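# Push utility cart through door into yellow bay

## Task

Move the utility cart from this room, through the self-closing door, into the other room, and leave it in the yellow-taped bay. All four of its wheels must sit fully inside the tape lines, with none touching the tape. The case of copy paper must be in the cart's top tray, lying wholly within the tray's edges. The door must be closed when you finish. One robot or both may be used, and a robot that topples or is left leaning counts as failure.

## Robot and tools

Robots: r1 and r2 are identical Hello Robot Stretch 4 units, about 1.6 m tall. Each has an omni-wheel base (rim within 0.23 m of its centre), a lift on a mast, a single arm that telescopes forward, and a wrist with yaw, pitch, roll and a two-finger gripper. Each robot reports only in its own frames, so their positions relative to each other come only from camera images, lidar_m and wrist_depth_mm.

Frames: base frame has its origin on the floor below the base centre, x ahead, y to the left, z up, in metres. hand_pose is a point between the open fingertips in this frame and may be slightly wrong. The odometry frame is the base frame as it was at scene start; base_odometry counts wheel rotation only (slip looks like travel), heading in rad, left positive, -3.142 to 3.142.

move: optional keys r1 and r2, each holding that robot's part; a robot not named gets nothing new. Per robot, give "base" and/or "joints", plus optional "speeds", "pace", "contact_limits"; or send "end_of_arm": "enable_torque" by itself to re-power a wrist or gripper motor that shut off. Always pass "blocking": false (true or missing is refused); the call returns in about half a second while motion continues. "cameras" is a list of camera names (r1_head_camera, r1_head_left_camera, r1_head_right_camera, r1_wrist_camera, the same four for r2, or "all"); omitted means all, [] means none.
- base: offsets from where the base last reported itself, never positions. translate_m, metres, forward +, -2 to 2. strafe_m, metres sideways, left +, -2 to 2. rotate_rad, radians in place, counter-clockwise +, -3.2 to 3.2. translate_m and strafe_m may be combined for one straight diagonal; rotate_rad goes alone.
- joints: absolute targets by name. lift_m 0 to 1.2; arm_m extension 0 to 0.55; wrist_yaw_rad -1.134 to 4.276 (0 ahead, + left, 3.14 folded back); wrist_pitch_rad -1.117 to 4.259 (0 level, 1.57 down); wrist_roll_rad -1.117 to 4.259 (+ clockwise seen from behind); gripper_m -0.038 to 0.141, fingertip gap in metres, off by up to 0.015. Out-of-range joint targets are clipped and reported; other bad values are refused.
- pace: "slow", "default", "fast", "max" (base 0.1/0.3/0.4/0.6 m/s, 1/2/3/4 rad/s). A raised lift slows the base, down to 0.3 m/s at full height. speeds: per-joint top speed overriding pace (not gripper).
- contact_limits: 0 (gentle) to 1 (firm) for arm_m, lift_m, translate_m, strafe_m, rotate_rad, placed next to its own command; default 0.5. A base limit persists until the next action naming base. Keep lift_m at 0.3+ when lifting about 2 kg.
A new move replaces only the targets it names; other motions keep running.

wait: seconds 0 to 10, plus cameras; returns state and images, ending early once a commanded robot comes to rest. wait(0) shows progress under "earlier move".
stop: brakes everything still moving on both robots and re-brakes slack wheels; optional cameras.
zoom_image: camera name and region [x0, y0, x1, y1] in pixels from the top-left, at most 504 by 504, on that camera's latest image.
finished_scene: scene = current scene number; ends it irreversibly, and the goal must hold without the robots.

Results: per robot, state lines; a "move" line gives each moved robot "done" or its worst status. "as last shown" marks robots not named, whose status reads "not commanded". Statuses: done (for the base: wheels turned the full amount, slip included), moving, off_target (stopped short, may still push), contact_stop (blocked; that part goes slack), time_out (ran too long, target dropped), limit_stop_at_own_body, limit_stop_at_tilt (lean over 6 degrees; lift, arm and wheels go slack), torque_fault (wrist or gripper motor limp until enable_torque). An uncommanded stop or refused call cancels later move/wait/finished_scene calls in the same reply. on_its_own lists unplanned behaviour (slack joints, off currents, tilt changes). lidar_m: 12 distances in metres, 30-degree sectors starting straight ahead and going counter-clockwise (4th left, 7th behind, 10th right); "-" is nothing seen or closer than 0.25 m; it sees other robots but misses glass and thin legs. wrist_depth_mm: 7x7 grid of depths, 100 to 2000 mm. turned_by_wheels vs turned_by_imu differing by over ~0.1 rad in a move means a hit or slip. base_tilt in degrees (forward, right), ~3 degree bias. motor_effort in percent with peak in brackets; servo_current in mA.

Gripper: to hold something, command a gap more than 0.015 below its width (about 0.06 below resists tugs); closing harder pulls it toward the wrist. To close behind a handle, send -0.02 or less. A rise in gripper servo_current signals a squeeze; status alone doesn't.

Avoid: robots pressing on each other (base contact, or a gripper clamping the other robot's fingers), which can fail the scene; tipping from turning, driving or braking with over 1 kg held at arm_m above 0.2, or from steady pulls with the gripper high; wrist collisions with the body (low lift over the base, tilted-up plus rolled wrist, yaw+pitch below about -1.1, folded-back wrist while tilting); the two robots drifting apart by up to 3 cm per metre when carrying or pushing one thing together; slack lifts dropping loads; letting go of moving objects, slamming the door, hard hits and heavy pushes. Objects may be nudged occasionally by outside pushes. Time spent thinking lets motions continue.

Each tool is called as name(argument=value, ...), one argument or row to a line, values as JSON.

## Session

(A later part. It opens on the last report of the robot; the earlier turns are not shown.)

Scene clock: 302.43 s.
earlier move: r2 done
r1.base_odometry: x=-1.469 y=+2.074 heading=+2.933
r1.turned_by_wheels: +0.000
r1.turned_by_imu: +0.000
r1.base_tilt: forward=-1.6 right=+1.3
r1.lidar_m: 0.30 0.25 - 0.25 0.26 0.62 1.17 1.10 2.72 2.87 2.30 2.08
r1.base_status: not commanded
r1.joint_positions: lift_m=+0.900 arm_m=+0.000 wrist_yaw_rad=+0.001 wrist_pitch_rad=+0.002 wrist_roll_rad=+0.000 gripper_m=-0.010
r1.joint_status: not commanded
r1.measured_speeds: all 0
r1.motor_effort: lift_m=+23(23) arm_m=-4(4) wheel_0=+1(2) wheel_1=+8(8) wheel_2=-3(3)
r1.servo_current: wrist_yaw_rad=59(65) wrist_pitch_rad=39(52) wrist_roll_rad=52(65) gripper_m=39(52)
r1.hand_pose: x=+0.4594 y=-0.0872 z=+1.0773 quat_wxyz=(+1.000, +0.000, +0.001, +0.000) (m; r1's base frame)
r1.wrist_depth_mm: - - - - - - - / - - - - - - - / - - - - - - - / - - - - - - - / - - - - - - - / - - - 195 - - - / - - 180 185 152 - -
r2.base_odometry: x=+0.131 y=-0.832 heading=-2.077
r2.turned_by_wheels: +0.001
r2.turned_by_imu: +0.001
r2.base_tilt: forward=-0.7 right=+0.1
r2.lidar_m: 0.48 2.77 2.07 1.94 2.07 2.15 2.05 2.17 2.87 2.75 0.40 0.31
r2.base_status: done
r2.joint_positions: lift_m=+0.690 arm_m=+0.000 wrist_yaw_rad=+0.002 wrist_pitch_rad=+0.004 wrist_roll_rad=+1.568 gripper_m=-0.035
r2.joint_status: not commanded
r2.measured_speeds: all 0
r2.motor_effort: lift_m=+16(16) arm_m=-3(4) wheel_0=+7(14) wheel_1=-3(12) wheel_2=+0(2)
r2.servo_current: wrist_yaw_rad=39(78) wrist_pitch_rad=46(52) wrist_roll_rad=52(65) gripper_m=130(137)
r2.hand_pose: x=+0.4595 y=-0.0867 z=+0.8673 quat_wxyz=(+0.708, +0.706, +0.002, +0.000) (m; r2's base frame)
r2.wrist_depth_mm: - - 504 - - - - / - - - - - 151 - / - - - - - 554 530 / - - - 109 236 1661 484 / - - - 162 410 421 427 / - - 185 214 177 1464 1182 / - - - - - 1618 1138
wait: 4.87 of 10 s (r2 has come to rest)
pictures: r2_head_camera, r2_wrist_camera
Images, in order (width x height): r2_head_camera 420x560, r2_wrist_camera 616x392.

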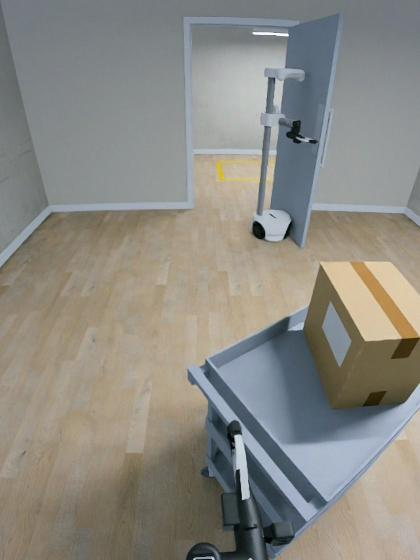

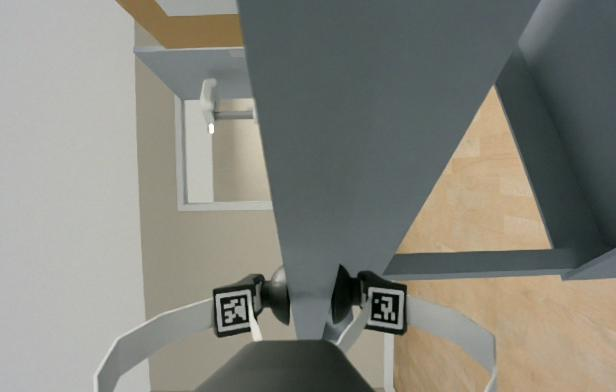

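move(
  blocking=false,
  r2={"base":{"translate_m":-0.25,"strafe_m":-0.6},"pace":"slow"},
  cameras=[],
)

wait(
  seconds=10,
  cameras=["r2_head_camera"],
)

Scene clock: 316.27 s.
move: r2 moving
r1: as last shown
r1.lidar_m: 0.31 0.25 - 0.25 0.25 0.65 1.13 1.09 2.71 2.86 2.30 2.08
r1.servo_current: wrist_yaw_rad=39(65) wrist_pitch_rad=39(52) wrist_roll_rad=46(52) gripper_m=33(46)
r2.base_odometry: x=+0.123 y=-0.823 heading=-2.076
r2.turned_by_wheels: +0.001
r2.turned_by_imu: +0.001
r2.base_tilt: forward=-0.6 right=+0.0
r2.lidar_m: 0.50 2.78 2.05 1.96 2.06 2.13 2.04 2.16 2.83 2.74 0.43 0.34
r2.base_status: translate_m moving; strafe_m moving
r2.joint_positions: lift_m=+0.690 arm_m=+0.000 wrist_yaw_rad=+0.002 wrist_pitch_rad=+0.004 wrist_roll_rad=+1.568 gripper_m=-0.035
r2.joint_status: not commanded
r2.measured_speeds: translate_m=-0.020 strafe_m=-0.045 rotate_rad=-0.001 lift_m=+0.000 arm_m=+0.000 wrist_yaw_rad=+0.001 wrist_pitch_rad=+0.000 wrist_roll_rad=+0.000
r2.motor_effort: lift_m=+16(16) arm_m=-4(4) wheel_0=+9(12) wheel_1=-7(8) wheel_2=+9(10)
r2.servo_current: wrist_yaw_rad=46(52) wrist_pitch_rad=39(46) wrist_roll_rad=52(52) gripper_m=130(137)
r2.hand_pose: x=+0.4595 y=-0.0867 z=+0.8673 quat_wxyz=(+0.708, +0.706, +0.002, +0.000) (m; r2's base frame)
r2.wrist_depth_mm: - - 512 - - - - / - - - - - 151 - / - - - - - 549 530 / - - - 108 235 1576 488 / - - - 160 410 421 424 / - - 185 212 177 1499 1182 / - - - - - 1576 1118
pictures: none
No camera images: "cameras" was empty.

Scene clock: 323.53 s.
earlier move: r2 done
r1.base_odometry: x=-1.469 y=+2.074 heading=+2.933
r1.turned_by_wheels: +0.000
r1.turned_by_imu: +0.000
r1.base_tilt: forward=-1.6 right=+1.3
r1.lidar_m: 0.33 0.25 - 0.25 0.27 0.62 1.15 1.08 2.71 2.88 4.05 2.11
r1.base_status: not commanded
r1.joint_positions: lift_m=+0.900 arm_m=+0.000 wrist_yaw_rad=+0.001 wrist_pitch_rad=+0.002 wrist_roll_rad=+0.000 gripper_m=-0.010
r1.joint_status: not commanded
r1.measured_speeds: all 0
r1.motor_effort: lift_m=+23(23) arm_m=-4(4) wheel_0=+1(2) wheel_1=+8(8) wheel_2=-3(3)
r1.servo_current: wrist_yaw_rad=59(72) wrist_pitch_rad=46(52) wrist_roll_rad=52(72) gripper_m=39(52)
r1.hand_pose: x=+0.4594 y=-0.0872 z=+1.0773 quat_wxyz=(+1.000, +0.000, +0.001, +0.000) (m; r1's base frame)
r1.wrist_depth_mm: - - - - - - - / - - - - - - - / - - - - - - - / - - - - - - - / - - - - - - 1708 / - - - 195 - - - / - - 181 185 152 - -
r2.base_odometry: x=-0.273 y=-0.323 heading=-2.076
r2.turned_by_wheels: +0.000
r2.turned_by_imu: +0.001
r2.base_tilt: forward=-0.7 right=+0.0
r2.lidar_m: 0.47 3.59 2.67 2.55 2.55 1.88 1.80 1.92 2.24 2.16 2.30 0.42
r2.base_status: done
r2.joint_positions: lift_m=+0.690 arm_m=+0.000 wrist_yaw_rad=+0.002 wrist_pitch_rad=+0.004 wrist_roll_rad=+1.568 gripper_m=-0.035
r2.joint_status: not commanded
r2.measured_speeds: all 0
r2.motor_effort: lift_m=+16(16) arm_m=-4(4) wheel_0=+5(12) wheel_1=-5(9) wheel_2=+8(10)
r2.servo_current: wrist_yaw_rad=52(65) wrist_pitch_rad=46(52) wrist_roll_rad=52(59) gripper_m=130(143)
r2.hand_pose: x=+0.4595 y=-0.0867 z=+0.8673 quat_wxyz=(+0.708, +0.706, +0.002, +0.000) (m; r2's base frame)
r2.wrist_depth_mm: - - 554 164 220 - - / - - 459 174 230 - - / - - 496 186 242 854 - / - - 591 196 256 - - / - - - 208 268 - - / - - 185 211 178 1537 496 / - - - - - 1576 -
wait: 7.27 of 10 s (r2 has come to rest)
pictures: r2_head_camera
Images, in order (width x height): r2_head_camera 420x560.

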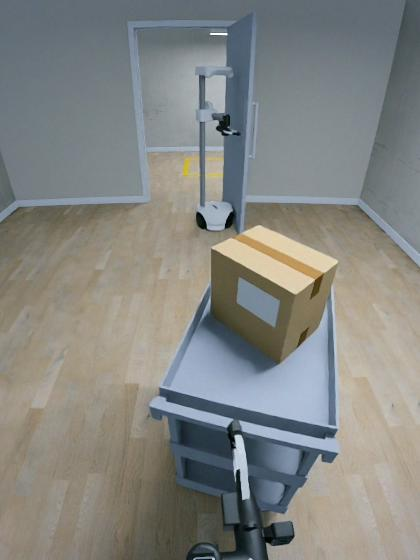

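move(
  blocking=false,
  r2={"base":{"strafe_m":-0.5},"pace":"slow"},
  cameras=[],
)

wait(
  seconds=10,
  cameras=["r2_head_camera"],
)

Scene clock: 329.43 s.
move: r2 moving
r1: as last shown
r1.lidar_m: 0.30 0.25 - 0.25 0.28 0.64 1.15 1.10 2.73 2.90 4.06 2.11
r1.servo_current: wrist_yaw_rad=39(65) wrist_pitch_rad=46(46) wrist_roll_rad=46(65) gripper_m=33(52)
r1.wrist_depth_mm: - - - - - - - / - - - - - - - / - - - - - - - / - - - - - - - / - - - - - - 1708 / - - - 195 - - - / - - 181 185 153 - -
r2.base_odometry: x=-0.285 y=-0.316 heading=-2.076
r2.turned_by_wheels: +0.000
r2.turned_by_imu: +0.001
r2.base_tilt: forward=-0.7 right=+0.1
r2.lidar_m: 0.47 3.60 2.68 2.57 2.55 1.88 1.81 1.93 2.21 2.14 2.25 0.43
r2.base_status: strafe_m moving
r2.joint_positions: lift_m=+0.690 arm_m=+0.000 wrist_yaw_rad=+0.002 wrist_pitch_rad=+0.004 wrist_roll_rad=+1.568 gripper_m=-0.035
r2.joint_status: not commanded
r2.measured_speeds: translate_m=+0.000 strafe_m=-0.055 rotate_rad=-0.001 lift_m=+0.000 arm_m=+0.000 wrist_yaw_rad=+0.000 wrist_pitch_rad=+0.000 wrist_roll_rad=+0.000
r2.motor_effort: lift_m=+16(16) arm_m=-4(4) wheel_0=+8(12) wheel_1=-7(9) wheel_2=+0(8)
r2.servo_current: wrist_yaw_rad=46(52) wrist_pitch_rad=39(46) wrist_roll_rad=39(52) gripper_m=130(137)
r2.hand_pose: x=+0.4595 y=-0.0867 z=+0.8673 quat_wxyz=(+0.708, +0.706, +0.002, +0.000) (m; r2's base frame)
r2.wrist_depth_mm: - - 554 164 219 - - / - - 462 175 231 - - / - - 496 185 242 854 - / - - 580 195 257 - - / - - - 208 268 - - / - - 186 211 177 1499 496 / - - - - - 1618 459
pictures: none
No camera images: "cameras" was empty.

Scene clock: 335.07 s.
earlier move: r2 done
r1.base_odometry: x=-1.469 y=+2.074 heading=+2.933
r1.turned_by_wheels: +0.000
r1.turned_by_imu: +0.000
r1.base_tilt: forward=-1.6 right=+1.3
r1.lidar_m: 0.32 0.25 - 0.25 0.25 0.62 1.12 1.08 2.73 2.85 4.07 2.17
r1.base_status: not commanded
r1.joint_positions: lift_m=+0.900 arm_m=+0.000 wrist_yaw_rad=+0.001 wrist_pitch_rad=+0.002 wrist_roll_rad=+0.000 gripper_m=-0.010
r1.joint_status: not commanded
r1.measured_speeds: all 0
r1.motor_effort: lift_m=+23(23) arm_m=-4(4) wheel_0=+1(2) wheel_1=+8(8) wheel_2=-3(3)
r1.servo_current: wrist_yaw_rad=46(72) wrist_pitch_rad=39(52) wrist_roll_rad=46(72) gripper_m=46(59)
r1.hand_pose: x=+0.4594 y=-0.0872 z=+1.0773 quat_wxyz=(+1.000, +0.000, +0.001, +0.000) (m; r1's base frame)
r1.wrist_depth_mm: - - - - - - - / - - - - - - - / - - - - - - - / - - - - - - - / - - - - - 1863 - / - - - 193 - - - / - - 181 185 152 - -
r2.base_odometry: x=-0.710 y=-0.081 heading=-2.076
r2.turned_by_wheels: +0.000
r2.turned_by_imu: +0.001
r2.base_tilt: forward=-0.7 right=+0.1
r2.lidar_m: 0.40 0.41 3.22 3.06 2.54 1.93 1.83 1.92 1.71 1.66 1.76 0.48
r2.base_status: done
r2.joint_positions: lift_m=+0.690 arm_m=+0.000 wrist_yaw_rad=+0.002 wrist_pitch_rad=+0.004 wrist_roll_rad=+1.568 gripper_m=-0.035
r2.joint_status: not commanded
r2.measured_speeds: all 0
r2.motor_effort: lift_m=+16(16) arm_m=-4(4) wheel_0=+5(18) wheel_1=-5(9) wheel_2=+0(8)
r2.servo_current: wrist_yaw_rad=39(59) wrist_pitch_rad=46(52) wrist_roll_rad=46(65) gripper_m=130(143)
r2.hand_pose: x=+0.4595 y=-0.0867 z=+0.8673 quat_wxyz=(+0.708, +0.706, +0.002, +0.000) (m; r2's base frame)
r2.wrist_depth_mm: - - - 291 294 1397 407 / - - - 285 287 1661 530 / - - - 281 283 809 - / - - 508 278 277 - - / - - 530 214 271 842 - / - - 186 209 177 154 - / - - - - - 1863 -
wait: 5.63 of 10 s (r2 has come to rest)
pictures: r2_head_camera
Images, in order (width x height): r2_head_camera 420x560.

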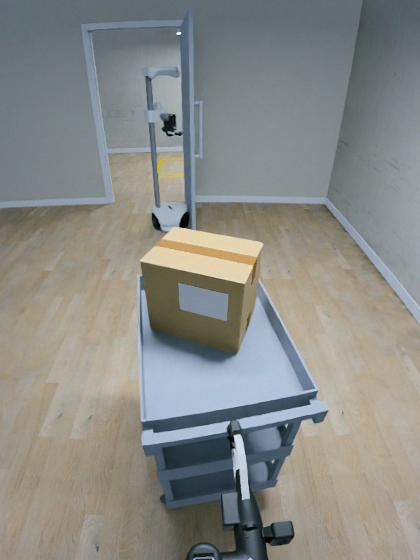

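move(
  blocking=false,
  r2={"base":{"strafe_m":-0.22},"pace":"slow"},
  cameras=[],
)

wait(
  seconds=10,
  cameras=[],
)

move(
  blocking=false,
  r2={"base":{"translate_m":0.5,"strafe_m":0.28},"pace":"slow"},
  cameras=[],
)

wait(
  seconds=10,
  cameras=["r2_head_camera"],
)

Scene clock: 341.00 s.
move: r2 moving
r1: as last shown
r1.lidar_m: 0.30 0.25 - 0.25 0.27 0.65 1.11 1.05 2.72 2.88 4.08 2.15
r1.motor_effort: lift_m=+23(23) arm_m=-4(4) wheel_0=+1(1) wheel_1=+8(8) wheel_2=-3(3)
r1.servo_current: wrist_yaw_rad=26(65) wrist_pitch_rad=46(46) wrist_roll_rad=46(65) gripper_m=39(46)
r1.wrist_depth_mm: - - - - - - - / - - - - - - - / - - - - - - - / - - - - - - - / - - - - - 1808 - / - - - 194 - - - / - - 180 185 152 - -
r2.base_odometry: x=-0.723 y=-0.074 heading=-2.076
r2.turned_by_wheels: +0.000
r2.turned_by_imu: +0.001
r2.base_tilt: forward=-0.6 right=+0.1
r2.lidar_m: 0.39 0.44 3.22 3.03 2.59 1.92 1.84 1.95 1.70 1.65 1.73 0.45
r2.base_status: strafe_m moving
r2.joint_positions: lift_m=+0.690 arm_m=+0.000 wrist_yaw_rad=+0.002 wrist_pitch_rad=+0.004 wrist_roll_rad=+1.568 gripper_m=-0.035
r2.joint_status: not commanded
r2.measured_speeds: translate_m=+0.000 strafe_m=-0.056 rotate_rad=-0.001 lift_m=+0.000 arm_m=+0.000 wrist_yaw_rad=+0.000 wrist_pitch_rad=+0.000 wrist_roll_rad=+0.000
r2.motor_effort: lift_m=+16(16) arm_m=-4(4) wheel_0=+7(11) wheel_1=-7(9) wheel_2=-1(2)
r2.servo_current: wrist_yaw_rad=46(59) wrist_pitch_rad=39(52) wrist_roll_rad=46(52) gripper_m=130(137)
r2.hand_pose: x=+0.4595 y=-0.0867 z=+0.8673 quat_wxyz=(+0.708, +0.706, +0.002, +0.000) (m; r2's base frame)
r2.wrist_depth_mm: - - - 293 296 1366 407 / - - - 286 290 1661 530 / - - - 282 283 768 - / - - 508 278 277 - - / - - 530 214 273 866 - / - - 185 208 177 154 - / - - 621 - - 1863 -
pictures: none
No camera images: "cameras" was empty.

Scene clock: 343.83 s.
earlier move: r2 done
r1.base_odometry: x=-1.469 y=+2.074 heading=+2.933
r1.turned_by_wheels: +0.000
r1.turned_by_imu: +0.000
r1.base_tilt: forward=-1.6 right=+1.3
r1.lidar_m: 0.33 0.25 - 0.25 0.27 0.59 1.15 1.10 2.73 2.87 4.07 2.16
r1.base_status: not commanded
r1.joint_positions: lift_m=+0.900 arm_m=+0.000 wrist_yaw_rad=+0.001 wrist_pitch_rad=+0.002 wrist_roll_rad=+0.000 gripper_m=-0.010
r1.joint_status: not commanded
r1.measured_speeds: all 0
r1.motor_effort: lift_m=+23(23) arm_m=-4(4) wheel_0=+1(2) wheel_1=+8(8) wheel_2=-3(3)
r1.servo_current: wrist_yaw_rad=33(72) wrist_pitch_rad=52(52) wrist_roll_rad=46(72) gripper_m=46(52)
r1.hand_pose: x=+0.4594 y=-0.0872 z=+1.0773 quat_wxyz=(+1.000, +0.000, +0.001, +0.000) (m; r1's base frame)
r1.wrist_depth_mm: - - - - - - - / - - - - - - - / - - - - - - - / - - - - - - - / - - - - - - - / - - - 195 - - - / - - 181 185 152 - -
r2.base_odometry: x=-0.902 y=+0.025 heading=-2.076
r2.turned_by_wheels: +0.000
r2.turned_by_imu: +0.001
r2.base_tilt: forward=-0.6 right=+0.1
r2.lidar_m: 0.35 0.41 3.43 3.25 2.56 1.90 1.83 1.94 1.49 1.43 1.53 0.51
r2.base_status: done
r2.joint_positions: lift_m=+0.690 arm_m=+0.000 wrist_yaw_rad=+0.002 wrist_pitch_rad=+0.004 wrist_roll_rad=+1.568 gripper_m=-0.035
r2.joint_status: not commanded
r2.measured_speeds: all 0
r2.motor_effort: lift_m=+16(16) arm_m=-4(4) wheel_0=+5(13) wheel_1=-4(9) wheel_2=+0(2)
r2.servo_current: wrist_yaw_rad=39(59) wrist_pitch_rad=46(52) wrist_roll_rad=39(59) gripper_m=130(137)
r2.hand_pose: x=+0.4595 y=-0.0867 z=+0.8673 quat_wxyz=(+0.708, +0.706, +0.002, +0.000) (m; r2's base frame)
r2.wrist_depth_mm: - - - 298 - 1537 1118 / - - - 327 336 1499 439 / - - - 304 312 1808 535 / - - - 291 296 798 - / - - 512 222 278 866 - / - - 185 206 177 154 - / - - 539 - - 768 -
wait: 2.83 of 10 s (r2 has come to rest)
pictures: none
No camera images: "cameras" was empty.

Scene clock: 344.33 s.
move: r2 moving
r1: as last shown
r1.lidar_m: 0.32 0.25 - 0.25 0.28 0.62 1.13 1.09 2.72 2.88 4.08 2.17
r1.servo_current: wrist_yaw_rad=59(59) wrist_pitch_rad=46(52) wrist_roll_rad=39(65) gripper_m=46(46)
r1.wrist_depth_mm: - - - - - - - / - - - - - - - / - - - - - - - / - - - - - - - / - - - - - - - / - - - 195 - - - / - - 180 185 153 - -
r2.base_odometry: x=-0.902 y=+0.011 heading=-2.077
r2.turned_by_wheels: +0.000
r2.turned_by_imu: +0.000
r2.base_tilt: forward=-0.7 right=+0.0
r2.lidar_m: 0.36 0.37 3.41 3.26 2.59 1.91 1.86 1.96 1.51 1.46 1.50 0.49
r2.base_status: translate_m moving; strafe_m moving
r2.joint_positions: lift_m=+0.690 arm_m=+0.000 wrist_yaw_rad=-0.003 wrist_pitch_rad=+0.004 wrist_roll_rad=+1.568 gripper_m=-0.035
r2.joint_status: not commanded
r2.measured_speeds: translate_m=+0.049 strafe_m=+0.027 rotate_rad=+0.001 lift_m=+0.000 arm_m=+0.000 wrist_yaw_rad=-0.035 wrist_pitch_rad=+0.000 wrist_roll_rad=+0.000
r2.motor_effort: lift_m=+16(16) arm_m=-4(4) wheel_0=+2(8) wheel_1=+8(9) wheel_2=-13(13)
r2.servo_current: wrist_yaw_rad=52(59) wrist_pitch_rad=39(46) wrist_roll_rad=46(52) gripper_m=130(137)
r2.hand_pose: x=+0.4591 y=-0.0883 z=+0.8673 quat_wxyz=(+0.708, +0.706, +0.000, -0.002) (m; r2's base frame)
r2.wrist_depth_mm: - - - 300 - 1537 1118 / - - - 329 342 1499 373 / - - - 309 317 1708 535 / - - - 291 298 778 - / - - 508 220 277 831 - / - - 183 204 177 154 - / - 530 530 - - 147 -
pictures: none
No camera images: "cameras" was empty.

Scene clock: 350.73 s.
earlier move: r2 done
r1.base_odometry: x=-1.469 y=+2.074 heading=+2.933
r1.turned_by_wheels: +0.000
r1.turned_by_imu: +0.000
r1.base_tilt: forward=-1.6 right=+1.3
r1.lidar_m: 0.32 0.25 - 0.25 0.25 0.63 1.14 1.07 2.72 2.88 4.05 1.64
r1.base_status: not commanded
r1.joint_positions: lift_m=+0.900 arm_m=+0.000 wrist_yaw_rad=+0.001 wrist_pitch_rad=+0.002 wrist_roll_rad=+0.000 gripper_m=-0.010
r1.joint_status: not commanded
r1.measured_speeds: all 0
r1.motor_effort: lift_m=+23(23) arm_m=-4(4) wheel_0=+1(2) wheel_1=+8(8) wheel_2=-3(3)
r1.servo_current: wrist_yaw_rad=78(78) wrist_pitch_rad=46(52) wrist_roll_rad=46(72) gripper_m=46(59)
r1.hand_pose: x=+0.4594 y=-0.0872 z=+1.0773 quat_wxyz=(+1.000, +0.000, +0.001, +0.000) (m; r1's base frame)
r1.wrist_depth_mm: - - - - - - - / - - - - - - - / - - - - - - - / - - - - - - - / - - - - 1661 1499 - / - - - 194 - - - / - - 180 185 152 1708 -
r2.base_odometry: x=-0.900 y=-0.548 heading=-2.076
r2.turned_by_wheels: +0.000
r2.turned_by_imu: +0.000
r2.base_tilt: forward=-0.7 right=+0.0
r2.lidar_m: 0.45 3.67 3.07 2.99 3.09 2.43 2.32 2.40 1.80 1.73 1.82 0.43
r2.base_status: done
r2.joint_positions: lift_m=+0.690 arm_m=+0.000 wrist_yaw_rad=-0.006 wrist_pitch_rad=+0.004 wrist_roll_rad=+1.568 gripper_m=-0.035
r2.joint_status: not commanded
r2.measured_speeds: all 0
r2.motor_effort: lift_m=+16(16) arm_m=+3(4) wheel_0=+3(8) wheel_1=+4(9) wheel_2=-8(17)
r2.servo_current: wrist_yaw_rad=59(72) wrist_pitch_rad=46(52) wrist_roll_rad=39(59) gripper_m=130(137)
r2.hand_pose: x=+0.4588 y=-0.0890 z=+0.8673 quat_wxyz=(+0.708, +0.706, -0.001, -0.003) (m; r2's base frame)
r2.wrist_depth_mm: - - - 178 234 778 - / - - 539 183 240 820 - / - - 473 191 249 831 - / - - 544 198 256 854 - / - - 627 206 264 - - / - - 183 208 177 154 - / - - - - - 1464 466
wait: 6.40 of 10 s (r2 has come to rest)
pictures: r2_head_camera
Images, in order (width x height): r2_head_camera 420x560.

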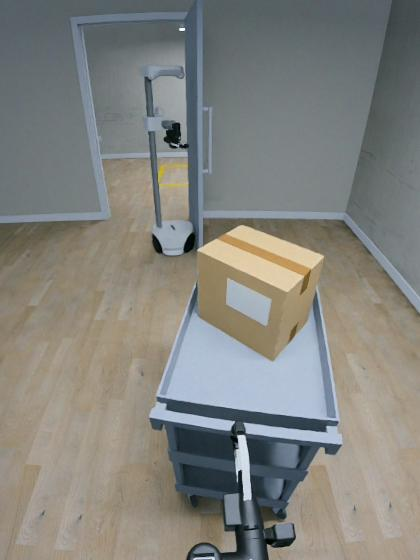

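move(
  blocking=false,
  r2={"base":{"translate_m":-0.5},"pace":"slow"},
  cameras=[],
)

wait(
  seconds=8,
  cameras=[],
)

move(
  blocking=false,
  r2={"base":{"rotate_rad":-0.5},"pace":"slow"},
  cameras=[],
)

wait(
  seconds=4,
  cameras=["r2_head_camera"],
)

move(
  blocking=false,
  r2={"base":{"translate_m":-0.3},"pace":"slow"},
  cameras=[],
)

wait(
  seconds=6,
  cameras=["r2_head_camera"],
)

Scene clock: 369.73 s.
move: r2 moving
r1: as last shown
r1.lidar_m: 0.32 0.25 - 0.25 0.26 0.61 1.13 1.07 2.72 2.88 4.08 1.66
r1.servo_current: wrist_yaw_rad=52(59) wrist_pitch_rad=26(52) wrist_roll_rad=52(72) gripper_m=39(46)
r1.wrist_depth_mm: - - - - - - - / - - - - - - - / - - - - - - - / - - - - - - - / - - - - 1618 1537 - / - - - 194 - - - / - - 180 185 142 1756 -
r2.base_odometry: x=-0.894 y=-0.537 heading=-2.077
r2.turned_by_wheels: +0.000
r2.turned_by_imu: +0.000
r2.base_tilt: forward=-0.7 right=+0.1
r2.lidar_m: 0.45 3.67 3.12 2.98 3.13 2.40 2.33 2.42 1.80 1.73 1.83 0.44
r2.base_status: translate_m moving
r2.joint_positions: lift_m=+0.690 arm_m=+0.000 wrist_yaw_rad=-0.004 wrist_pitch_rad=+0.004 wrist_roll_rad=+1.568 gripper_m=-0.035
r2.joint_status: not commanded
r2.measured_speeds: translate_m=-0.048 strafe_m=+0.000 rotate_rad=+0.002 lift_m=+0.000 arm_m=+0.000 wrist_yaw_rad=+0.000 wrist_pitch_rad=+0.000 wrist_roll_rad=+0.000
r2.motor_effort: lift_m=+16(16) arm_m=+3(4) wheel_0=-8(11) wheel_1=-7(8) wheel_2=+9(11)
r2.servo_current: wrist_yaw_rad=52(59) wrist_pitch_rad=46(46) wrist_roll_rad=39(52) gripper_m=124(130)
r2.hand_pose: x=+0.4589 y=-0.0887 z=+0.8673 quat_wxyz=(+0.708, +0.706, +0.000, -0.003) (m; r2's base frame)
r2.wrist_depth_mm: - - - 179 236 788 - / - - 544 185 242 820 - / - - 477 192 249 842 - / - - 539 198 259 854 - / - - 627 205 265 - - / - - 185 208 176 154 - / - - - - - 1499 466
pictures: none
No camera images: "cameras" was empty.

Scene clock: 375.53 s.
earlier move: r2 done
r1.base_odometry: x=-1.469 y=+2.074 heading=+2.933
r1.turned_by_wheels: +0.000
r1.turned_by_imu: +0.000
r1.base_tilt: forward=-1.6 right=+1.3
r1.lidar_m: 0.31 0.25 - 0.25 0.26 0.62 1.10 1.10 2.73 2.85 4.04 2.16
r1.base_status: not commanded
r1.joint_positions: lift_m=+0.900 arm_m=+0.000 wrist_yaw_rad=+0.001 wrist_pitch_rad=+0.002 wrist_roll_rad=+0.000 gripper_m=-0.010
r1.joint_status: not commanded
r1.measured_speeds: all 0
r1.motor_effort: lift_m=+23(23) arm_m=-4(4) wheel_0=+1(2) wheel_1=+8(8) wheel_2=-3(3)
r1.servo_current: wrist_yaw_rad=46(65) wrist_pitch_rad=39(52) wrist_roll_rad=39(78) gripper_m=39(52)
r1.hand_pose: x=+0.4594 y=-0.0872 z=+1.0773 quat_wxyz=(+1.000, +0.000, +0.001, +0.000) (m; r1's base frame)
r1.wrist_depth_mm: - - - - - - - / - - - - - - - / - - - - - - - / - - - - - - - / - - - - - 1983 - / - - - 194 - - - / - - 181 185 152 - -
r2.base_odometry: x=-0.657 y=-0.111 heading=-2.076
r2.turned_by_wheels: +0.001
r2.turned_by_imu: +0.002
r2.base_tilt: forward=-0.7 right=+0.1
r2.lidar_m: 0.42 0.47 3.13 2.98 2.55 1.91 1.83 1.92 1.78 1.71 1.82 0.46
r2.base_status: done
r2.joint_positions: lift_m=+0.690 arm_m=+0.000 wrist_yaw_rad=+0.002 wrist_pitch_rad=+0.004 wrist_roll_rad=+1.568 gripper_m=-0.035
r2.joint_status: not commanded
r2.measured_speeds: all 0
r2.motor_effort: lift_m=+16(16) arm_m=+4(4) wheel_0=-1(11) wheel_1=-5(9) wheel_2=+8(13)
r2.servo_current: wrist_yaw_rad=52(65) wrist_pitch_rad=46(52) wrist_roll_rad=39(65) gripper_m=117(137)
r2.hand_pose: x=+0.4595 y=-0.0868 z=+0.8673 quat_wxyz=(+0.708, +0.706, +0.002, -0.001) (m; r2's base frame)
r2.wrist_depth_mm: - - - 265 265 1618 1160 / - - - 265 266 1708 - / - - 564 265 268 878 - / - - 504 208 267 866 - / - - 554 207 267 878 - / - - 186 208 177 154 - / - - - - - 1618 -
wait: 5.80 of 8 s (r2 has come to rest)
pictures: none
No camera images: "cameras" was empty.

Scene clock: 376.03 s.
move: r2 moving
r1: as last shown
r1.lidar_m: 0.32 0.25 - 0.25 0.27 0.65 1.14 1.07 2.72 2.89 4.06 2.16
r1.servo_current: wrist_yaw_rad=59(65) wrist_pitch_rad=46(46) wrist_roll_rad=52(65) gripper_m=46(46)
r1.wrist_depth_mm: - - - - - - - / - - - - - - - / - - - - - - - / - - - - - - - / - - - - - 1921 - / - - - 195 - - - / - - 180 185 152 - -
r2.base_odometry: x=-0.658 y=-0.111 heading=-2.201
r2.turned_by_wheels: -0.125
r2.turned_by_imu: -0.121
r2.base_tilt: forward=-0.7 right=+0.1
r2.lidar_m: 0.40 0.41 3.23 2.96 2.94 1.99 1.81 1.87 1.87 1.72 1.77 0.49
r2.base_status: rotate_rad moving
r2.joint_positions: lift_m=+0.690 arm_m=+0.000 wrist_yaw_rad=+0.007 wrist_pitch_rad=+0.004 wrist_roll_rad=+1.568 gripper_m=-0.035
r2.joint_status: not commanded
r2.measured_speeds: translate_m=-0.001 strafe_m=-0.001 rotate_rad=-0.486 lift_m=+0.000 arm_m=+0.000 wrist_yaw_rad=+0.000 wrist_pitch_rad=+0.000 wrist_roll_rad=+0.000
r2.motor_effort: lift_m=+16(16) arm_m=+3(4) wheel_0=+8(16) wheel_1=+9(10) wheel_2=+11(13)
r2.servo_current: wrist_yaw_rad=46(65) wrist_pitch_rad=46(46) wrist_roll_rad=59(65) gripper_m=130(137)
r2.hand_pose: x=+0.4599 y=-0.0853 z=+0.8673 quat_wxyz=(+0.708, +0.706, +0.004, +0.001) (m; r2's base frame)
r2.wrist_depth_mm: - - - 294 297 329 327 / - - - 287 290 1661 517 / - - - 279 283 842 - / - - 521 277 277 - - / - - 521 213 271 866 - / - - 185 206 178 842 - / - - 603 - - 1863 -
pictures: none
No camera images: "cameras" was empty.

Scene clock: 377.23 s.
earlier move: r2 done
r1.base_odometry: x=-1.469 y=+2.074 heading=+2.933
r1.turned_by_wheels: +0.000
r1.turned_by_imu: +0.000
r1.base_tilt: forward=-1.6 right=+1.3
r1.lidar_m: 0.32 0.25 - 0.25 0.26 0.64 1.14 1.08 2.71 2.87 4.07 2.27
r1.base_status: not commanded
r1.joint_positions: lift_m=+0.900 arm_m=+0.000 wrist_yaw_rad=+0.001 wrist_pitch_rad=+0.002 wrist_roll_rad=+0.000 gripper_m=-0.010
r1.joint_status: not commanded
r1.measured_speeds: all 0
r1.motor_effort: lift_m=+23(23) arm_m=-4(4) wheel_0=+1(2) wheel_1=+8(8) wheel_2=-3(3)
r1.servo_current: wrist_yaw_rad=39(65) wrist_pitch_rad=39(52) wrist_roll_rad=46(65) gripper_m=46(52)
r1.hand_pose: x=+0.4594 y=-0.0872 z=+1.0773 quat_wxyz=(+1.000, +0.000, +0.001, +0.000) (m; r1's base frame)
r1.wrist_depth_mm: - - - - - - - / - - - - - - - / - - - - - - - / - - - - - - - / - - - - - - - / - - - 195 1921 - - / - - 181 184 153 - -
r2.base_odometry: x=-0.657 y=-0.111 heading=-2.575
r2.turned_by_wheels: -0.374
r2.turned_by_imu: -0.364
r2.base_tilt: forward=-0.6 right=+0.1
r2.lidar_m: 0.26 0.34 4.09 3.09 3.00 2.53 1.87 1.82 1.94 1.79 1.72 0.52
r2.base_status: done
r2.joint_positions: lift_m=+0.690 arm_m=+0.000 wrist_yaw_rad=-0.002 wrist_pitch_rad=+0.004 wrist_roll_rad=+1.568 gripper_m=-0.035
r2.joint_status: not commanded
r2.measured_speeds: all 0
r2.motor_effort: lift_m=+16(16) arm_m=-4(4) wheel_0=+4(16) wheel_1=+5(10) wheel_2=+5(13)
r2.servo_current: wrist_yaw_rad=52(78) wrist_pitch_rad=46(46) wrist_roll_rad=46(65) gripper_m=130(137)
r2.hand_pose: x=+0.4591 y=-0.0879 z=+0.8673 quat_wxyz=(+0.708, +0.706, +0.001, -0.002) (m; r2's base frame)
r2.wrist_depth_mm: - - - - - 1661 1160 / - - - - - 1708 1160 / - - - 404 - 1464 1078 / - - - 362 427 1576 488 / - - - 237 317 1756 544 / - - 185 200 177 640 - / - 452 452 - 241 137 -
wait: 1.20 of 4 s (r2 has come to rest)
pictures: r2_head_camera
Images, in order (width x height): r2_head_camera 420x560.

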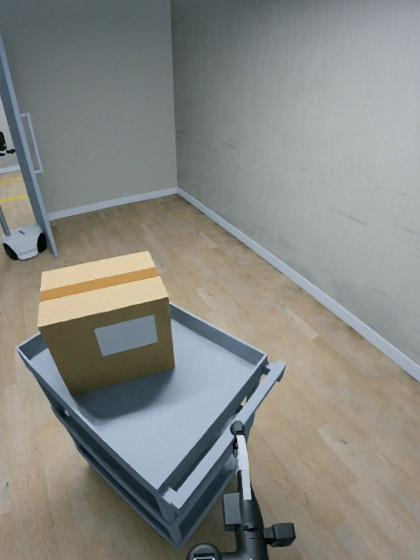

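Scene clock: 377.73 s.
move: r2 moving
r1: as last shown
r1.lidar_m: 0.32 0.25 - 0.25 0.27 0.64 1.11 1.09 2.71 2.88 4.06 2.27
r1.servo_current: wrist_yaw_rad=59(59) wrist_pitch_rad=46(52) wrist_roll_rad=46(52) gripper_m=46(46)
r1.wrist_depth_mm: - - - - - - - / - - - - - - - / - - - - - - - / - - - - - - - / - - - - - - - / - - - 195 1921 - - / - - 181 185 152 - -
r2.base_odometry: x=-0.647 y=-0.104 heading=-2.575
r2.turned_by_wheels: +0.000
r2.turned_by_imu: +0.000
r2.base_tilt: forward=-0.6 right=+0.1
r2.lidar_m: 0.29 0.32 4.07 3.10 2.99 2.51 1.87 1.83 1.93 1.76 1.71 0.54
r2.base_status: translate_m moving
r2.joint_positions: lift_m=+0.690 arm_m=+0.000 wrist_yaw_rad=-0.001 wrist_pitch_rad=+0.004 wrist_roll_rad=+1.568 gripper_m=-0.035
r2.joint_status: not commanded
r2.measured_speeds: translate_m=-0.049 strafe_m=+0.000 rotate_rad=+0.000 lift_m=+0.000 arm_m=+0.000 wrist_yaw_rad=+0.015 wrist_pitch_rad=+0.000 wrist_roll_rad=+0.000
r2.motor_effort: lift_m=+16(16) arm_m=-4(4) wheel_0=-6(8) wheel_1=-5(6) wheel_2=+12(12)
r2.servo_current: wrist_yaw_rad=52(52) wrist_pitch_rad=46(52) wrist_roll_rad=59(59) gripper_m=130(130)
r2.hand_pose: x=+0.4592 y=-0.0876 z=+0.8673 quat_wxyz=(+0.708, +0.706, +0.001, -0.002) (m; r2's base frame)
r2.wrist_depth_mm: - - - - - 1661 1160 / - - - - - 1661 1182 / - - - 394 - 1499 433 / - - - 353 382 1756 508 / - - - 237 315 1863 569 / - - 185 201 177 634 - / - 459 459 - 242 137 -
pictures: none
No camera images: "cameras" was empty.

Scene clock: 381.50 s.
earlier move: r2 done
r1.base_odometry: x=-1.469 y=+2.074 heading=+2.933
r1.turned_by_wheels: +0.000
r1.turned_by_imu: +0.000
r1.base_tilt: forward=-1.6 right=+1.3
r1.lidar_m: 0.32 0.25 - 0.25 0.27 0.66 1.15 1.08 2.71 2.86 4.04 2.53
r1.base_status: not commanded
r1.joint_positions: lift_m=+0.900 arm_m=+0.000 wrist_yaw_rad=+0.001 wrist_pitch_rad=+0.002 wrist_roll_rad=+0.000 gripper_m=-0.010
r1.joint_status: not commanded
r1.measured_speeds: all 0
r1.motor_effort: lift_m=+23(23) arm_m=-4(4) wheel_0=+1(2) wheel_1=+8(8) wheel_2=-3(3)
r1.servo_current: wrist_yaw_rad=52(72) wrist_pitch_rad=46(52) wrist_roll_rad=46(72) gripper_m=46(52)
r1.hand_pose: x=+0.4594 y=-0.0872 z=+1.0773 quat_wxyz=(+1.000, +0.000, +0.001, +0.000) (m; r1's base frame)
r1.wrist_depth_mm: - - - - - - - / - - - - - - - / - - - - - - - / - - - - - - - / - - - - - - - / - - - 194 - - - / - - 180 185 152 - -
r2.base_odometry: x=-0.405 y=+0.050 heading=-2.576
r2.turned_by_wheels: +0.000
r2.turned_by_imu: +0.000
r2.base_tilt: forward=-0.7 right=+0.1
r2.lidar_m: 0.32 0.35 3.90 2.97 2.87 2.13 1.61 1.54 1.64 1.94 1.85 0.50
r2.base_status: done
r2.joint_positions: lift_m=+0.690 arm_m=+0.000 wrist_yaw_rad=+0.000 wrist_pitch_rad=+0.004 wrist_roll_rad=+1.568 gripper_m=-0.035
r2.joint_status: not commanded
r2.measured_speeds: all 0
r2.motor_effort: lift_m=+16(16) arm_m=-3(4) wheel_0=-6(11) wheel_1=-5(9) wheel_2=+5(14)
r2.servo_current: wrist_yaw_rad=33(59) wrist_pitch_rad=39(52) wrist_roll_rad=46(65) gripper_m=130(137)
r2.hand_pose: x=+0.4593 y=-0.0873 z=+0.8673 quat_wxyz=(+0.708, +0.706, +0.001, -0.001) (m; r2's base frame)
r2.wrist_depth_mm: - - - - - 1618 1182 / - - - 362 - 1576 1160 / - - - 347 392 1499 462 / - - - 319 324 1756 - / - - - 227 287 778 - / - - 184 204 177 154 - / - 480 480 - 246 147 -
wait: 3.77 of 6 s (r2 has come to rest)
pictures: r2_head_camera
Images, in order (width x height): r2_head_camera 420x560.

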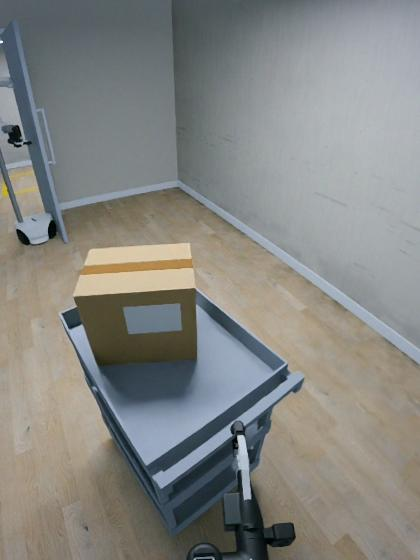

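move(
  blocking=false,
  r2={"base":{"strafe_m":0.7,"translate_m":-0.1},"pace":"slow"},
  cameras=[],
)

wait(
  seconds=9,
  cameras=["r2_head_camera"],
)

move(
  blocking=false,
  r2={"base":{"rotate_rad":-0.7},"pace":"slow"},
  cameras=[],
)

wait(
  seconds=4,
  cameras=["r2_head_camera","r2_head_left_camera"],
)

Scene clock: 390.27 s.
move: r2 moving
r1: as last shown
r1.lidar_m: 0.32 0.25 - 0.25 0.27 0.62 1.14 1.06 2.71 2.88 4.06 2.51
r1.motor_effort: lift_m=+23(23) arm_m=-4(4) wheel_0=+2(2) wheel_1=+8(8) wheel_2=-3(3)
r1.servo_current: wrist_yaw_rad=52(65) wrist_pitch_rad=39(46) wrist_roll_rad=46(59) gripper_m=46(46)
r2.base_odometry: x=-0.396 y=+0.040 heading=-2.576
r2.turned_by_wheels: +0.000
r2.turned_by_imu: +0.000
r2.base_tilt: forward=-0.7 right=+0.1
r2.lidar_m: 0.32 0.39 3.87 2.93 2.83 2.16 1.61 1.56 1.66 1.91 1.87 0.52
r2.base_status: translate_m moving; strafe_m moving
r2.joint_positions: lift_m=+0.690 arm_m=+0.000 wrist_yaw_rad=-0.004 wrist_pitch_rad=+0.004 wrist_roll_rad=+1.568 gripper_m=-0.035
r2.joint_status: not commanded
r2.measured_speeds: translate_m=-0.007 strafe_m=+0.052 rotate_rad=-0.003 lift_m=+0.000 arm_m=+0.000 wrist_yaw_rad=-0.004 wrist_pitch_rad=+0.000 wrist_roll_rad=+0.000
r2.motor_effort: lift_m=+16(16) arm_m=-4(4) wheel_0=-12(13) wheel_1=+6(8) wheel_2=+4(8)
r2.servo_current: wrist_yaw_rad=46(59) wrist_pitch_rad=46(46) wrist_roll_rad=39(52) gripper_m=124(137)
r2.hand_pose: x=+0.4590 y=-0.0885 z=+0.8673 quat_wxyz=(+0.708, +0.706, +0.000, -0.003) (m; r2's base frame)
r2.wrist_depth_mm: - - - 351 - 1661 1160 / - - - 362 - 1537 1182 / - - - 347 392 1576 477 / - - - 310 327 1708 569 / - - - 226 287 778 - / - - 184 204 177 154 - / - 480 480 - 245 147 -
pictures: none
No camera images: "cameras" was empty.

Scene clock: 398.03 s.
earlier move: r2 done
r1.base_odometry: x=-1.469 y=+2.074 heading=+2.933
r1.turned_by_wheels: +0.000
r1.turned_by_imu: +0.000
r1.base_tilt: forward=-1.5 right=+1.3
r1.lidar_m: 0.32 0.25 - 0.25 0.26 0.63 1.13 1.08 2.72 2.88 4.05 2.40
r1.base_status: not commanded
r1.joint_positions: lift_m=+0.900 arm_m=+0.000 wrist_yaw_rad=+0.001 wrist_pitch_rad=+0.002 wrist_roll_rad=+0.000 gripper_m=-0.010
r1.joint_status: not commanded
r1.measured_speeds: all 0
r1.motor_effort: lift_m=+23(23) arm_m=-4(4) wheel_0=+1(2) wheel_1=+8(8) wheel_2=-3(3)
r1.servo_current: wrist_yaw_rad=39(72) wrist_pitch_rad=39(52) wrist_roll_rad=46(72) gripper_m=39(52)
r1.hand_pose: x=+0.4594 y=-0.0872 z=+1.0773 quat_wxyz=(+1.000, +0.000, +0.001, +0.000) (m; r1's base frame)
r1.wrist_depth_mm: - - - - - - - / - - - - - - - / - - - - - - - / - - - - - - - / - - - - - - - / - - - 195 - - - / - - 181 185 152 - -
r2.base_odometry: x=+0.055 y=-0.487 heading=-2.575
r2.turned_by_wheels: +0.001
r2.turned_by_imu: +0.000
r2.base_tilt: forward=-0.7 right=+0.1
r2.lidar_m: 0.45 3.11 2.99 2.27 2.18 2.34 1.86 1.75 1.91 2.59 2.53 0.42
r2.base_status: done
r2.joint_positions: lift_m=+0.690 arm_m=+0.000 wrist_yaw_rad=-0.004 wrist_pitch_rad=+0.004 wrist_roll_rad=+1.568 gripper_m=-0.035
r2.joint_status: not commanded
r2.measured_speeds: all 0
r2.motor_effort: lift_m=+16(16) arm_m=-4(4) wheel_0=-6(14) wheel_1=+4(8) wheel_2=+7(8)
r2.servo_current: wrist_yaw_rad=59(65) wrist_pitch_rad=39(52) wrist_roll_rad=52(59) gripper_m=124(143)
r2.hand_pose: x=+0.4589 y=-0.0886 z=+0.8673 quat_wxyz=(+0.708, +0.706, +0.000, -0.003) (m; r2's base frame)
r2.wrist_depth_mm: - 459 445 145 198 - - / - 449 439 155 212 - - / - - 525 167 229 - - / - - 661 183 247 - - / - - - 200 264 1808 - / - - 184 208 177 1537 488 / - - - - 377 364 -
wait: 7.77 of 9 s (r2 has come to rest)
pictures: r2_head_camera
Images, in order (width x height): r2_head_camera 420x560.

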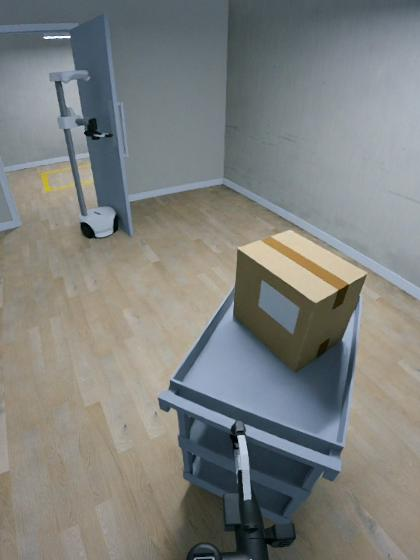

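Scene clock: 398.53 s.
move: r2 moving
r1: as last shown
r1.base_tilt: forward=-1.6 right=+1.3
r1.lidar_m: 0.29 0.25 - 0.25 0.27 0.63 1.12 1.10 2.71 2.88 4.06 2.41
r1.motor_effort: lift_m=+23(23) arm_m=-4(4) wheel_0=+1(1) wheel_1=+8(8) wheel_2=-3(3)
r1.servo_current: wrist_yaw_rad=59(59) wrist_pitch_rad=39(46) wrist_roll_rad=59(59) gripper_m=46(46)
r1.wrist_depth_mm: - - - - - - - / - - - - - - - / - - - - - - - / - - - - - - - / - - - - - - - / - - - 195 - - - / - - 180 185 153 - -
r2.base_odometry: x=+0.055 y=-0.487 heading=-2.700
r2.turned_by_wheels: -0.125
r2.turned_by_imu: -0.121
r2.base_tilt: forward=-0.7 right=+0.0
r2.lidar_m: 0.45 2.99 3.40 2.38 2.18 2.28 1.92 1.77 1.82 2.42 2.53 0.42
r2.base_status: rotate_rad moving
r2.joint_positions: lift_m=+0.690 arm_m=+0.000 wrist_yaw_rad=+0.006 wrist_pitch_rad=+0.004 wrist_roll_rad=+1.568 gripper_m=-0.035
r2.joint_status: not commanded
r2.measured_speeds: translate_m=+0.001 strafe_m=+0.000 rotate_rad=-0.483 lift_m=+0.000 arm_m=+0.000 wrist_yaw_rad=+0.000 wrist_pitch_rad=+0.000 wrist_roll_rad=+0.000
r2.motor_effort: lift_m=+16(16) arm_m=-4(4) wheel_0=+11(12) wheel_1=+8(10) wheel_2=+11(13)
r2.servo_current: wrist_yaw_rad=52(59) wrist_pitch_rad=33(46) wrist_roll_rad=39(52) gripper_m=137(137)
r2.hand_pose: x=+0.4599 y=-0.0856 z=+0.8673 quat_wxyz=(+0.708, +0.706, +0.004, +0.001) (m; r2's base frame)
r2.wrist_depth_mm: - - 535 159 212 - - / - 488 452 166 224 - - / - - 492 177 236 831 - / - - 585 189 251 - - / - - - 202 265 - - / - - 186 207 178 1618 496 / - - - - - 1499 -
pictures: none
No camera images: "cameras" was empty.

Scene clock: 400.00 s.
earlier move: r2 done
r1.base_odometry: x=-1.469 y=+2.074 heading=+2.933
r1.turned_by_wheels: +0.000
r1.turned_by_imu: +0.000
r1.base_tilt: forward=-1.6 right=+1.3
r1.lidar_m: 0.32 0.25 - 0.25 0.27 0.64 1.10 1.08 2.70 2.88 4.03 2.51
r1.base_status: not commanded
r1.joint_positions: lift_m=+0.900 arm_m=+0.000 wrist_yaw_rad=+0.001 wrist_pitch_rad=+0.002 wrist_roll_rad=+0.000 gripper_m=-0.010
r1.joint_status: not commanded
r1.measured_speeds: all 0
r1.motor_effort: lift_m=+23(23) arm_m=-4(4) wheel_0=+1(2) wheel_1=+8(8) wheel_2=-3(3)
r1.servo_current: wrist_yaw_rad=52(72) wrist_pitch_rad=39(46) wrist_roll_rad=59(65) gripper_m=39(46)
r1.hand_pose: x=+0.4594 y=-0.0872 z=+1.0773 quat_wxyz=(+1.000, +0.000, +0.001, +0.000) (m; r1's base frame)
r1.wrist_depth_mm: - - - - - - - / - - - - - - - / - - - - - - - / - - - - - - - / - - - - - - - / - - - 195 - - - / - - 180 185 152 - -
r2.base_odometry: x=+0.055 y=-0.487 heading=+3.009
r2.turned_by_wheels: -0.574
r2.turned_by_imu: -0.558
r2.base_tilt: forward=-0.7 right=+0.1
r2.lidar_m: 0.31 0.34 2.98 3.62 2.40 2.20 2.26 1.92 1.79 1.82 2.33 0.54
r2.base_status: done
r2.joint_positions: lift_m=+0.690 arm_m=+0.000 wrist_yaw_rad=+0.000 wrist_pitch_rad=+0.004 wrist_roll_rad=+1.568 gripper_m=-0.035
r2.joint_status: not commanded
r2.measured_speeds: all 0
r2.motor_effort: lift_m=+16(16) arm_m=-4(4) wheel_0=+3(16) wheel_1=+3(10) wheel_2=+5(14)
r2.servo_current: wrist_yaw_rad=46(65) wrist_pitch_rad=39(52) wrist_roll_rad=52(59) gripper_m=124(137)
r2.hand_pose: x=+0.4593 y=-0.0874 z=+0.8673 quat_wxyz=(+0.708, +0.706, +0.001, -0.001) (m; r2's base frame)
r2.wrist_depth_mm: - - - - - 1661 1160 / - - - 351 - 1708 1182 / - - - 359 402 407 410 / - - - 327 342 1708 535 / - - - 236 300 1756 - / - - 185 201 177 154 - / - 473 473 - 246 137 -
wait: 1.47 of 4 s (r2 has come to rest)
pictures: r2_head_camera, r2_head_left_camera
Images, in order (width x height): r2_head_camera 420x560, r2_head_left_camera 420x672.

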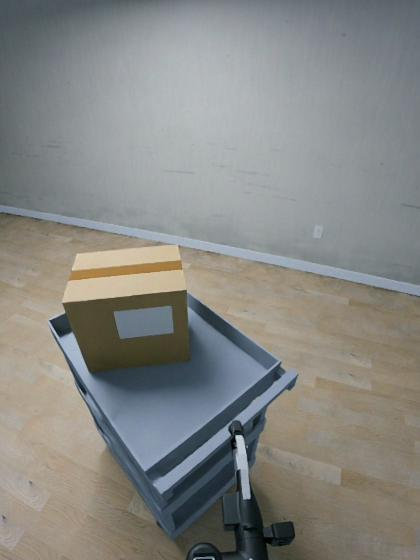

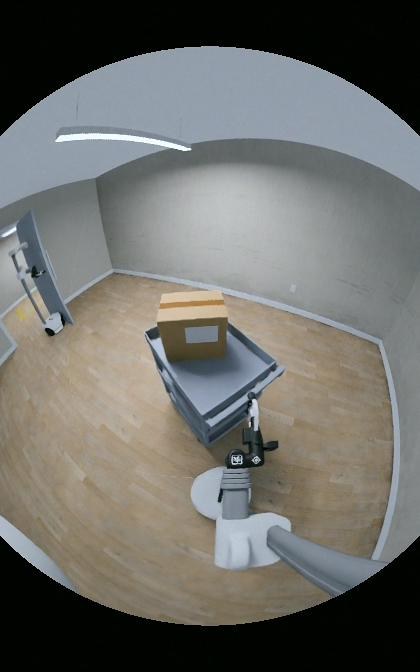

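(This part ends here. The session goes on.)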